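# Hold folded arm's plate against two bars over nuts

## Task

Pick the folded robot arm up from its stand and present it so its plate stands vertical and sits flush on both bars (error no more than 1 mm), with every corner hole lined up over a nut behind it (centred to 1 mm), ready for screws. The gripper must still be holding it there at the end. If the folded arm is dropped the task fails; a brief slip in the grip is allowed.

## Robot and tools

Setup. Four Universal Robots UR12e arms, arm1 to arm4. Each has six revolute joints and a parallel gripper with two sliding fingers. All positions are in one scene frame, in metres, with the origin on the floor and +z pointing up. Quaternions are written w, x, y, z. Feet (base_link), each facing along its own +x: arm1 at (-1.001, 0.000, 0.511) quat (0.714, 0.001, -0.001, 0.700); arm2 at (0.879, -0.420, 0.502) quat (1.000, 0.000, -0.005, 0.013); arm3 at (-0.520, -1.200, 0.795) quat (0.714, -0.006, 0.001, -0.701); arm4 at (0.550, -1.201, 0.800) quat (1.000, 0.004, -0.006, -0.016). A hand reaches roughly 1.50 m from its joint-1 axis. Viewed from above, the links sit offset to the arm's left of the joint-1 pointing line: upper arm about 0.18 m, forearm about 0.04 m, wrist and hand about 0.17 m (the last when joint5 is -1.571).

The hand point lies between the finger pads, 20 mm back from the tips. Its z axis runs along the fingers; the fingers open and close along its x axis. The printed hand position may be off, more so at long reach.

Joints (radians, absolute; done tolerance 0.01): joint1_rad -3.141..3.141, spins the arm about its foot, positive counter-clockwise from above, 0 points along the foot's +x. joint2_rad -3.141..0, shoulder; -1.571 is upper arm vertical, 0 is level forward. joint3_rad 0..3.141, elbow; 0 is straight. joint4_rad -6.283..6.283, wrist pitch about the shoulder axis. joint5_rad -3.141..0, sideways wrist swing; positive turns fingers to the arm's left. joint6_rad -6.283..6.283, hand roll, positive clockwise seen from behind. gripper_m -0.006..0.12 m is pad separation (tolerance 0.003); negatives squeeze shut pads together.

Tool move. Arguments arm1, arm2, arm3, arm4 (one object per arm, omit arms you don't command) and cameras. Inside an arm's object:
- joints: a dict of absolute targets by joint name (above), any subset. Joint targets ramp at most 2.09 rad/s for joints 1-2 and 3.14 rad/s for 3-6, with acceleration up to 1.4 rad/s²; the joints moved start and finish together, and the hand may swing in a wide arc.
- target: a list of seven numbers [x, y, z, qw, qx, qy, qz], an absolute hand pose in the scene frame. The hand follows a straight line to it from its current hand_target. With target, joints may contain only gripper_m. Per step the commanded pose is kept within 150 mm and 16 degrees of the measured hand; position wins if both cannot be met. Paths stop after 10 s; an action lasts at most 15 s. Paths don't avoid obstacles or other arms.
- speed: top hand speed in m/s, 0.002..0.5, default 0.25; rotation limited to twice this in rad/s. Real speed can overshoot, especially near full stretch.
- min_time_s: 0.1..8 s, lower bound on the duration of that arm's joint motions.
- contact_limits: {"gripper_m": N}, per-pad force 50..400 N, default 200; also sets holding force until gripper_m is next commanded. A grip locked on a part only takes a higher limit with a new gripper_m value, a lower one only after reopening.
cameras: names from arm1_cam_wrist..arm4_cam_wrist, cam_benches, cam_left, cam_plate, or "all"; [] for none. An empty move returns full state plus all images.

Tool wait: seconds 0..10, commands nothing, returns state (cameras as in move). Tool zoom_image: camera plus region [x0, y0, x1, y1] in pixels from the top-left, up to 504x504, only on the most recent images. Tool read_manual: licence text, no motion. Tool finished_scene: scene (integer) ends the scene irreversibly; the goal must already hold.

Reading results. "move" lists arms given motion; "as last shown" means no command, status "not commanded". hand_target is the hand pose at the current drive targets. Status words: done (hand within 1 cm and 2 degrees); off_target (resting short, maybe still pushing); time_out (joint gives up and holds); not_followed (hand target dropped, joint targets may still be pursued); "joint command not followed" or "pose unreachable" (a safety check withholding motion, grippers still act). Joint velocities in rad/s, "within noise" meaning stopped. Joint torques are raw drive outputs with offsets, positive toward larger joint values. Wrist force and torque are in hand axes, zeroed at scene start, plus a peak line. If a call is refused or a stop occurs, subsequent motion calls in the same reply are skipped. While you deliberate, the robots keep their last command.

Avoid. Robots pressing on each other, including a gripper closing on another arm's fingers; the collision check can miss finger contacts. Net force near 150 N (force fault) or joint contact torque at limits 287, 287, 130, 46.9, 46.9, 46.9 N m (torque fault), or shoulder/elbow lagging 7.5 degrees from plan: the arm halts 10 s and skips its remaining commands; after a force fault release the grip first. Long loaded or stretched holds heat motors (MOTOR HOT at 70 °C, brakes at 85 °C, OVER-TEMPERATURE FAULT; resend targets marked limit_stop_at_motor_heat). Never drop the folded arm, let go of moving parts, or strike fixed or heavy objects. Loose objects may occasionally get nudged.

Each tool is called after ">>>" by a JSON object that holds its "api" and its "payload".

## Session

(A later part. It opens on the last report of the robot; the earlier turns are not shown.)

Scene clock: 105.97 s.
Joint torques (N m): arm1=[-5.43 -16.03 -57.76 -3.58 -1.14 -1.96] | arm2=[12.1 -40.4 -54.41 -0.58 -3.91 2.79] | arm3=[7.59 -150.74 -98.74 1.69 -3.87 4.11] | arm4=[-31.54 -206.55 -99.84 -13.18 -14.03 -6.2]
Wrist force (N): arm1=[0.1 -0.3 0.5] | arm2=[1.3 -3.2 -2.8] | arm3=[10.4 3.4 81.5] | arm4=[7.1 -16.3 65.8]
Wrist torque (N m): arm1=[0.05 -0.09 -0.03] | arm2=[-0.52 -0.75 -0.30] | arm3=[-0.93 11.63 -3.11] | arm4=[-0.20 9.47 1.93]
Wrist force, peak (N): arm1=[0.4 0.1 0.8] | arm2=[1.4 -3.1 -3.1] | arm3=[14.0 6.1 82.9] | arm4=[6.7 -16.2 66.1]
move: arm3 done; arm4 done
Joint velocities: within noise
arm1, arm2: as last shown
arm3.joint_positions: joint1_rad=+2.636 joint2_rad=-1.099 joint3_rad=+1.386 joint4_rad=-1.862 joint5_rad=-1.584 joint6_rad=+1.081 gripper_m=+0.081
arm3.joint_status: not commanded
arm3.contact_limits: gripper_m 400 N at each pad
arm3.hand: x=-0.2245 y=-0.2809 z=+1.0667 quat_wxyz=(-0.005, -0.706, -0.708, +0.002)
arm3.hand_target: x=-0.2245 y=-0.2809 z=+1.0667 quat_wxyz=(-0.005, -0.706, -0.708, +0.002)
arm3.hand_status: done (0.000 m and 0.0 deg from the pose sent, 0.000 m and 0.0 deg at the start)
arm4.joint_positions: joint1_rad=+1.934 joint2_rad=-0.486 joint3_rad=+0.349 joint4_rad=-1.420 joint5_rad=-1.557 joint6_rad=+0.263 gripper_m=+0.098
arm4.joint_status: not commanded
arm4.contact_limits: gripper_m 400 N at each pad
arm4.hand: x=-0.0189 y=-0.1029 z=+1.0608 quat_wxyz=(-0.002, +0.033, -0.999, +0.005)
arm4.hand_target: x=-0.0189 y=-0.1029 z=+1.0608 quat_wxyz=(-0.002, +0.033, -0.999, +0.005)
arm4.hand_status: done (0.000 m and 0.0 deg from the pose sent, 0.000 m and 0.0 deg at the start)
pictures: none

>>> {"api": "move", "payload": {"arm4": {"target": [-0.01887, -0.10261, 1.06077, 0.00183, -0.03349, 0.99936, -0.00477], "speed": 0.004}, "arm3": {"target": [-0.22447, -0.28062, 1.06666, 0.00464, 0.70618, 0.70804, -0.0019], "speed": 0.004}}}

>>> {"api": "move", "payload": {"arm4": {"target": [-0.01887, -0.10249, 1.06077, 0.00183, -0.03349, 0.99936, -0.00477], "speed": 0.004}, "arm3": {"target": [-0.22447, -0.2805, 1.06666, 0.00464, 0.70618, 0.70804, -0.0019], "speed": 0.004}}}

Scene clock: 107.23 s.
Joint torques (N m): arm1=[-5.07 -15.58 -58.05 -3.89 -1.26 -2.36] | arm2=[8.57 -40.68 -54.9 -0.4 -3.96 3.03] | arm3=[3.68 -146.88 -99.68 -0.42 -5.44 3.24] | arm4=[-40.48 -199.92 -103.84 -18.38 -14.08 -7.05]
Wrist force (N): arm1=[0.3 0.0 0.7] | arm2=[1.2 -3.1 -3.0] | arm3=[4.1 -4.7 80.0] | arm4=[5.9 -34.3 64.5]
Wrist torque (N m): arm1=[0.10 -0.13 -0.02] | arm2=[-0.51 -0.73 -0.30] | arm3=[-1.11 12.00 -2.19] | arm4=[-0.26 9.48 3.12]
Wrist force, peak (N): arm1=[0.7 -0.1 0.8] | arm2=[1.4 -3.1 -3.2] | arm3=[10.3 3.3 81.5] | arm4=[5.3 -34.5 64.6]
move: arm3 done; arm4 done
Joint velocities: within noise
arm1, arm2: as last shown
arm3.joint_positions: joint1_rad=+2.636 joint2_rad=-1.098 joint3_rad=+1.385 joint4_rad=-1.862 joint5_rad=-1.584 joint6_rad=+1.081 gripper_m=+0.081
arm3.joint_status: not commanded
arm3.contact_limits: gripper_m 400 N at each pad
arm3.hand: x=-0.2245 y=-0.2806 z=+1.0667 quat_wxyz=(-0.005, -0.706, -0.708, +0.002)
arm3.hand_target: x=-0.2245 y=-0.2806 z=+1.0667 quat_wxyz=(-0.005, -0.706, -0.708, +0.002)
arm3.hand_status: done (0.000 m and 0.0 deg from the pose sent, 0.000 m and 0.0 deg at the start)
arm4.joint_positions: joint1_rad=+1.934 joint2_rad=-0.485 joint3_rad=+0.347 joint4_rad=-1.419 joint5_rad=-1.557 joint6_rad=+0.263 gripper_m=+0.098
arm4.joint_status: not commanded
arm4.contact_limits: gripper_m 400 N at each pad
arm4.hand: x=-0.0189 y=-0.1026 z=+1.0608 quat_wxyz=(-0.002, +0.033, -0.999, +0.005)
arm4.hand_target: x=-0.0189 y=-0.1026 z=+1.0608 quat_wxyz=(-0.002, +0.033, -0.999, +0.005)
arm4.hand_status: done (0.000 m and 0.0 deg from the pose sent, 0.000 m and 0.0 deg at the start)
pictures: none

Scene clock: 108.20 s.
Joint torques (N m): arm1=[-2.27 -15.49 -57.99 -3.82 -1.13 -2.1] | arm2=[9.77 -40.31 -54.6 -0.78 -3.62 2.44] | arm3=[5.14 -144.21 -103.69 -1.28 -6.65 4.12] | arm4=[-42.5 -194.1 -107.01 -20.17 -14.25 -7.8]
Wrist force (N): arm1=[0.4 -0.7 0.0] | arm2=[1.1 -3.3 -2.8] | arm3=[-2.9 -8.8 78.0] | arm4=[4.1 -45.3 62.6]
Wrist torque (N m): arm1=[-0.02 -0.14 -0.03] | arm2=[-0.54 -0.71 -0.30] | arm3=[-1.21 12.34 -1.94] | arm4=[-0.29 9.58 3.29]
Wrist force, peak (N): arm1=[0.4 -0.3 0.7] | arm2=[1.2 -3.4 -3.0] | arm3=[3.9 -4.9 80.0] | arm4=[3.9 -45.3 63.2]
move: arm3 done; arm4 done
Joint velocities: within noise
arm1, arm2: as last shown
arm3.joint_positions: joint1_rad=+2.636 joint2_rad=-1.098 joint3_rad=+1.385 joint4_rad=-1.861 joint5_rad=-1.584 joint6_rad=+1.082 gripper_m=+0.081
arm3.joint_status: not commanded
arm3.contact_limits: gripper_m 400 N at each pad
arm3.hand: x=-0.2245 y=-0.2805 z=+1.0667 quat_wxyz=(-0.005, -0.706, -0.708, +0.002)
arm3.hand_target: x=-0.2245 y=-0.2805 z=+1.0667 quat_wxyz=(-0.005, -0.706, -0.708, +0.002)
arm3.hand_status: done (0.000 m and 0.0 deg from the pose sent, 0.000 m and 0.0 deg at the start)
arm4.joint_positions: joint1_rad=+1.934 joint2_rad=-0.485 joint3_rad=+0.346 joint4_rad=-1.419 joint5_rad=-1.557 joint6_rad=+0.263 gripper_m=+0.098
arm4.joint_status: not commanded
arm4.contact_limits: gripper_m 400 N at each pad
arm4.hand: x=-0.0189 y=-0.1025 z=+1.0608 quat_wxyz=(-0.002, +0.033, -0.999, +0.005)
arm4.hand_target: x=-0.0189 y=-0.1025 z=+1.0608 quat_wxyz=(-0.002, +0.033, -0.999, +0.005)
arm4.hand_status: done (0.000 m and 0.0 deg from the pose sent, 0.000 m and 0.0 deg at the start)
pictures: none

>>> {"api": "move", "payload": {"arm4": {"target": [-0.01895, -0.10248, 1.06077, 0.00183, -0.03309, 0.99937, -0.00477], "speed": 0.004}, "arm3": {"target": [-0.2247, -0.28032, 1.06666, 0.00464, 0.70646, 0.70776, -0.0019], "speed": 0.004}, "cameras": ["cam_plate", "arm2_cam_wrist"]}}

>>> {"api": "zoom_image", "payload": {"camera": "cam_plate", "region": [260, 130, 290, 155]}}

>>> {"api": "zoom_image", "payload": {"camera": "cam_plate", "region": [405, 135, 435, 160]}}

>>> {"api": "zoom_image", "payload": {"camera": "cam_plate", "region": [385, 250, 425, 280]}}

>>> {"api": "zoom_image", "payload": {"camera": "cam_plate", "region": [270, 150, 310, 180]}}

>>> {"api": "zoom_image", "payload": {"camera": "cam_plate", "region": [385, 150, 425, 180]}}

>>> {"api": "zoom_image", "payload": {"camera": "arm2_cam_wrist", "region": [323, 190, 343, 210]}}

>>> {"api": "zoom_image", "payload": {"camera": "arm2_cam_wrist", "region": [295, 190, 375, 250]}}

Scene clock: 110.30 s.
Joint torques (N m): arm1=[-5.17 -16.24 -58.33 -3.96 -1.32 -2.11] | arm2=[10.81 -41.1 -53.65 -0.74 -3.68 2.49] | arm3=[16.46 -142.69 -105.68 -2.44 -4.32 4.64] | arm4=[-22.24 -192.89 -109.62 -20.26 -14.31 1.15]
Wrist force (N): arm1=[0.2 -0.3 0.3] | arm2=[1.4 -3.2 -3.2] | arm3=[-19.6 0.6 75.0] | arm4=[1.0 -52.6 61.9]
Wrist torque (N m): arm1=[0.05 -0.11 -0.03] | arm2=[-0.52 -0.78 -0.30] | arm3=[-1.04 12.91 -3.29] | arm4=[-0.42 9.67 1.83]
Wrist force, peak (N): arm1=[0.5 -0.2 0.8] | arm2=[1.3 -3.4 -3.1] | arm3=[-3.1 -8.7 78.2] | arm4=[0.7 -53.4 61.8]
move: arm3 done; arm4 done
Joint velocities: within noise
arm1.joint_positions: joint1_rad=-1.900 joint2_rad=-1.900 joint3_rad=+1.900 joint4_rad=-1.571 joint5_rad=-1.571 joint6_rad=+0.000 gripper_m=+0.120
arm1.joint_status: not commanded
arm1.hand: x=-0.4777 y=-0.0071 z=+0.9879 quat_wxyz=(+0.001, -0.819, -0.573, -0.001)
arm1.hand_target: x=-0.4777 y=-0.0071 z=+0.9879 quat_wxyz=(+0.001, -0.819, -0.573, -0.001)
arm1.hand_status: not commanded
arm2: as last shown
arm3.joint_positions: joint1_rad=+2.637 joint2_rad=-1.098 joint3_rad=+1.384 joint4_rad=-1.861 joint5_rad=-1.584 joint6_rad=+1.083 gripper_m=+0.081
arm3.joint_status: not commanded
arm3.contact_limits: gripper_m 400 N at each pad
arm3.hand: x=-0.2247 y=-0.2803 z=+1.0667 quat_wxyz=(-0.005, -0.706, -0.708, +0.002)
arm3.hand_target: x=-0.2247 y=-0.2803 z=+1.0667 quat_wxyz=(-0.005, -0.706, -0.708, +0.002)
arm3.hand_status: done (0.000 m and 0.0 deg from the pose sent, 0.000 m and 0.0 deg at the start)
arm4.joint_positions: joint1_rad=+1.934 joint2_rad=-0.485 joint3_rad=+0.345 joint4_rad=-1.419 joint5_rad=-1.557 joint6_rad=+0.264 gripper_m=+0.098
arm4.joint_status: not commanded
arm4.contact_limits: gripper_m 400 N at each pad
arm4.hand: x=-0.0189 y=-0.1024 z=+1.0608 quat_wxyz=(-0.002, +0.033, -0.999, +0.005)
arm4.hand_target: x=-0.0189 y=-0.1025 z=+1.0608 quat_wxyz=(-0.002, +0.033, -0.999, +0.005)
arm4.hand_status: done (0.000 m and 0.0 deg from the pose sent, 0.000 m and 0.0 deg at the start)
pictures: arm2_cam_wrist, cam_plate
Images, in order (width x height): arm2_cam_wrist 672x504, cam_plate 672x504.

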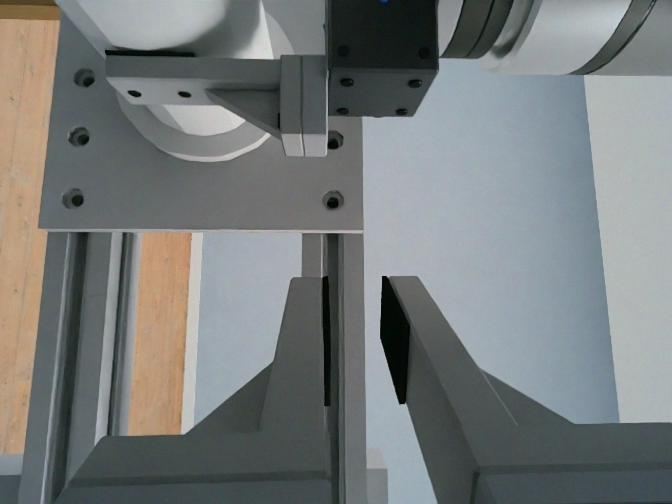

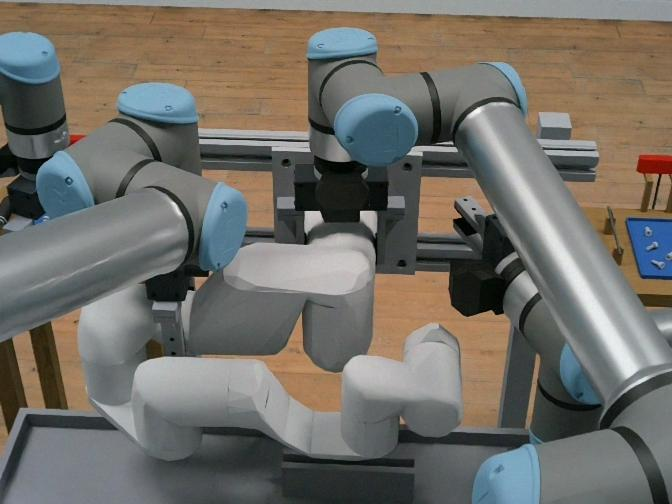

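Scaled by 16.800 from the camera's image (finer frame: 960x720).

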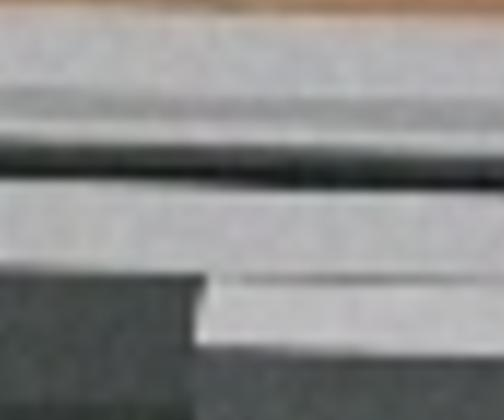

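Scaled by 16.800 from the camera's image (finer frame: 960x720).

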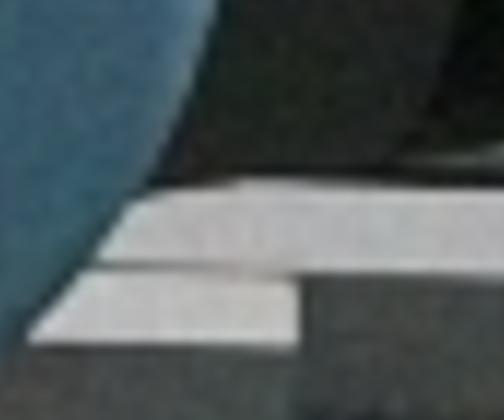

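Scaled by 12.600 from the camera's image (finer frame: 960x720).

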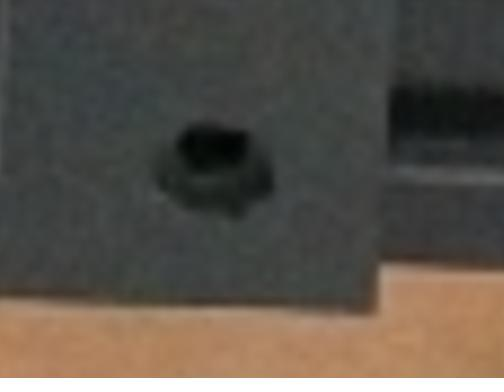

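Scaled by 12.600 from the camera's image (finer frame: 960x720).

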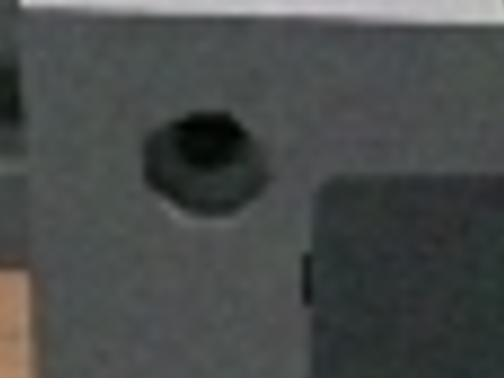

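Scaled by 12.600 from the camera's image (finer frame: 960x720).

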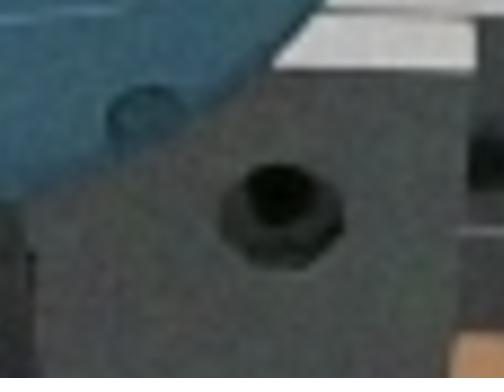

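Scaled by 25.200 from the camera's image (finer frame: 960x720).

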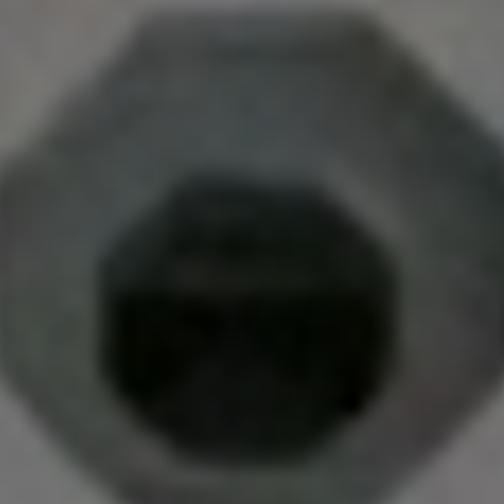

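Scaled by 6.300 from the camera's image (finer frame: 960x720).

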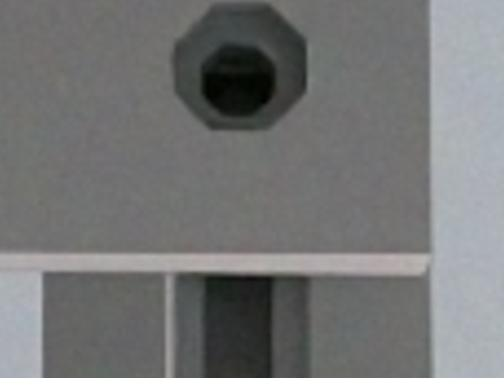

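>>> {"api": "move", "payload": {"arm4": {"target": [-0.01891, -0.10253, 1.06077, 0.00183, -0.03329, 0.99936, -0.00477], "speed": 0.004}, "arm3": {"target": [-0.22459, -0.28045, 1.06666, 0.00464, 0.70632, 0.7079, -0.0019], "speed": 0.004}}}

Scene clock: 111.87 s.
Joint torques (N m): arm1=[-4.01 -14.05 -58.5 -3.96 -1.56 -2.07] | arm2=[9.9 -42.21 -53.89 -1.06 -3.68 2.88] | arm3=[-10.31 -164.63 -88.85 -7.03 -0.05 1.21] | arm4=[-15.51 -222.64 -93.82 -24.21 -13.91 -7.19]
Wrist force (N): arm1=[0.5 -0.1 0.4] | arm2=[1.1 -3.2 -2.8] | arm3=[-8.8 4.8 75.9] | arm4=[3.7 -48.1 59.3]
Wrist torque (N m): arm1=[0.07 -0.15 -0.02] | arm2=[-0.52 -0.73 -0.30] | arm3=[-1.09 12.59 -2.68] | arm4=[-0.41 9.42 2.70]
Wrist force, peak (N): arm1=[0.3 0.1 1.0] | arm2=[1.4 -3.2 -3.2] | arm3=[-20.0 0.7 75.7] | arm4=[0.9 -52.8 62.1]
move: arm3 done; arm4 done
Joint velocities: within noise
arm1, arm2: as last shown
arm3.joint_positions: joint1_rad=+2.637 joint2_rad=-1.098 joint3_rad=+1.385 joint4_rad=-1.861 joint5_rad=-1.584 joint6_rad=+1.082 gripper_m=+0.081
arm3.joint_status: not commanded
arm3.contact_limits: gripper_m 400 N at each pad
arm3.hand: x=-0.2246 y=-0.2804 z=+1.0666 quat_wxyz=(-0.005, -0.706, -0.708, +0.002)
arm3.hand_target: x=-0.2246 y=-0.2804 z=+1.0667 quat_wxyz=(-0.005, -0.706, -0.708, +0.002)
arm3.hand_status: done (0.000 m and 0.0 deg from the pose sent, 0.000 m and 0.0 deg at the start)
arm4.joint_positions: joint1_rad=+1.934 joint2_rad=-0.485 joint3_rad=+0.346 joint4_rad=-1.419 joint5_rad=-1.557 joint6_rad=+0.264 gripper_m=+0.098
arm4.joint_status: not commanded
arm4.contact_limits: gripper_m 400 N at each pad
arm4.hand: x=-0.0189 y=-0.1025 z=+1.0607 quat_wxyz=(-0.002, +0.033, -0.999, +0.005)
arm4.hand_target: x=-0.0189 y=-0.1025 z=+1.0608 quat_wxyz=(-0.002, +0.033, -0.999, +0.005)
arm4.hand_status: done (0.000 m and 0.0 deg from the pose sent, 0.000 m and 0.0 deg at the start)
pictures: none

>>> {"api": "move", "payload": {"arm4": {"target": [-0.01887, -0.1025, 1.06077, 0.00183, -0.03349, 0.99936, -0.00477], "speed": 0.004}, "arm3": {"target": [-0.22448, -0.2805, 1.06666, 0.00464, 0.70618, 0.70804, -0.0019], "speed": 0.004}}}

Scene clock: 113.13 s.
Joint torques (N m): arm1=[-6.07 -16.28 -57.81 -3.65 -1.52 -2.13] | arm2=[10.62 -39.66 -53.88 -0.47 -3.56 2.54] | arm3=[-16.05 -167.58 -88.21 -7.03 -2.33 -0.36] | arm4=[-30.28 -213.96 -104.54 -20.55 -14.07 -7.82]
Wrist force (N): arm1=[0.4 0.0 0.6] | arm2=[1.4 -3.2 -3.0] | arm3=[-3.6 -2.3 76.9] | arm4=[3.7 -47.5 60.3]
Wrist torque (N m): arm1=[0.09 -0.14 -0.02] | arm2=[-0.52 -0.77 -0.29] | arm3=[-1.21 12.43 -1.96] | arm4=[-0.31 9.53 3.73]
Wrist force, peak (N): arm1=[0.5 0.1 0.8] | arm2=[1.3 -3.2 -3.1] | arm3=[-3.4 -1.8 77.1] | arm4=[3.9 -48.1 60.2]
move: arm3 done; arm4 done
Joint velocities: within noise
arm1: as last shown
arm2.joint_positions: joint1_rad=+2.789 joint2_rad=-1.483 joint3_rad=+1.940 joint4_rad=-3.599 joint5_rad=-2.369 joint6_rad=-4.712 gripper_m=+0.020
arm2.joint_status: not commanded
arm2.hand: x=+0.1572 y=-0.1476 z=+1.1533 quat_wxyz=(-0.595, +0.375, +0.601, +0.379)
arm2.hand_target: x=+0.1572 y=-0.1476 z=+1.1533 quat_wxyz=(-0.595, +0.375, +0.601, +0.379)
arm2.hand_status: not commanded
arm3.joint_positions: joint1_rad=+2.637 joint2_rad=-1.098 joint3_rad=+1.385 joint4_rad=-1.862 joint5_rad=-1.584 joint6_rad=+1.082 gripper_m=+0.081
arm3.joint_status: not commanded
arm3.contact_limits: gripper_m 400 N at each pad
arm3.hand: x=-0.2245 y=-0.2805 z=+1.0667 quat_wxyz=(-0.005, -0.706, -0.708, +0.002)
arm3.hand_target: x=-0.2245 y=-0.2805 z=+1.0667 quat_wxyz=(-0.005, -0.706, -0.708, +0.002)
arm3.hand_status: done (0.000 m and 0.0 deg from the pose sent, 0.000 m and 0.0 deg at the start)
arm4.joint_positions: joint1_rad=+1.934 joint2_rad=-0.485 joint3_rad=+0.346 joint4_rad=-1.419 joint5_rad=-1.557 joint6_rad=+0.263 gripper_m=+0.098
arm4.joint_status: not commanded
arm4.contact_limits: gripper_m 400 N at each pad
arm4.hand: x=-0.0189 y=-0.1025 z=+1.0608 quat_wxyz=(-0.002, +0.034, -0.999, +0.005)
arm4.hand_target: x=-0.0189 y=-0.1025 z=+1.0608 quat_wxyz=(-0.002, +0.033, -0.999, +0.005)
arm4.hand_status: done (0.000 m and 0.0 deg from the pose sent, 0.000 m and 0.0 deg at the start)
pictures: none

>>> {"api": "finished_scene", "payload": {"scene": 2}}

The scene is finished: the task was done.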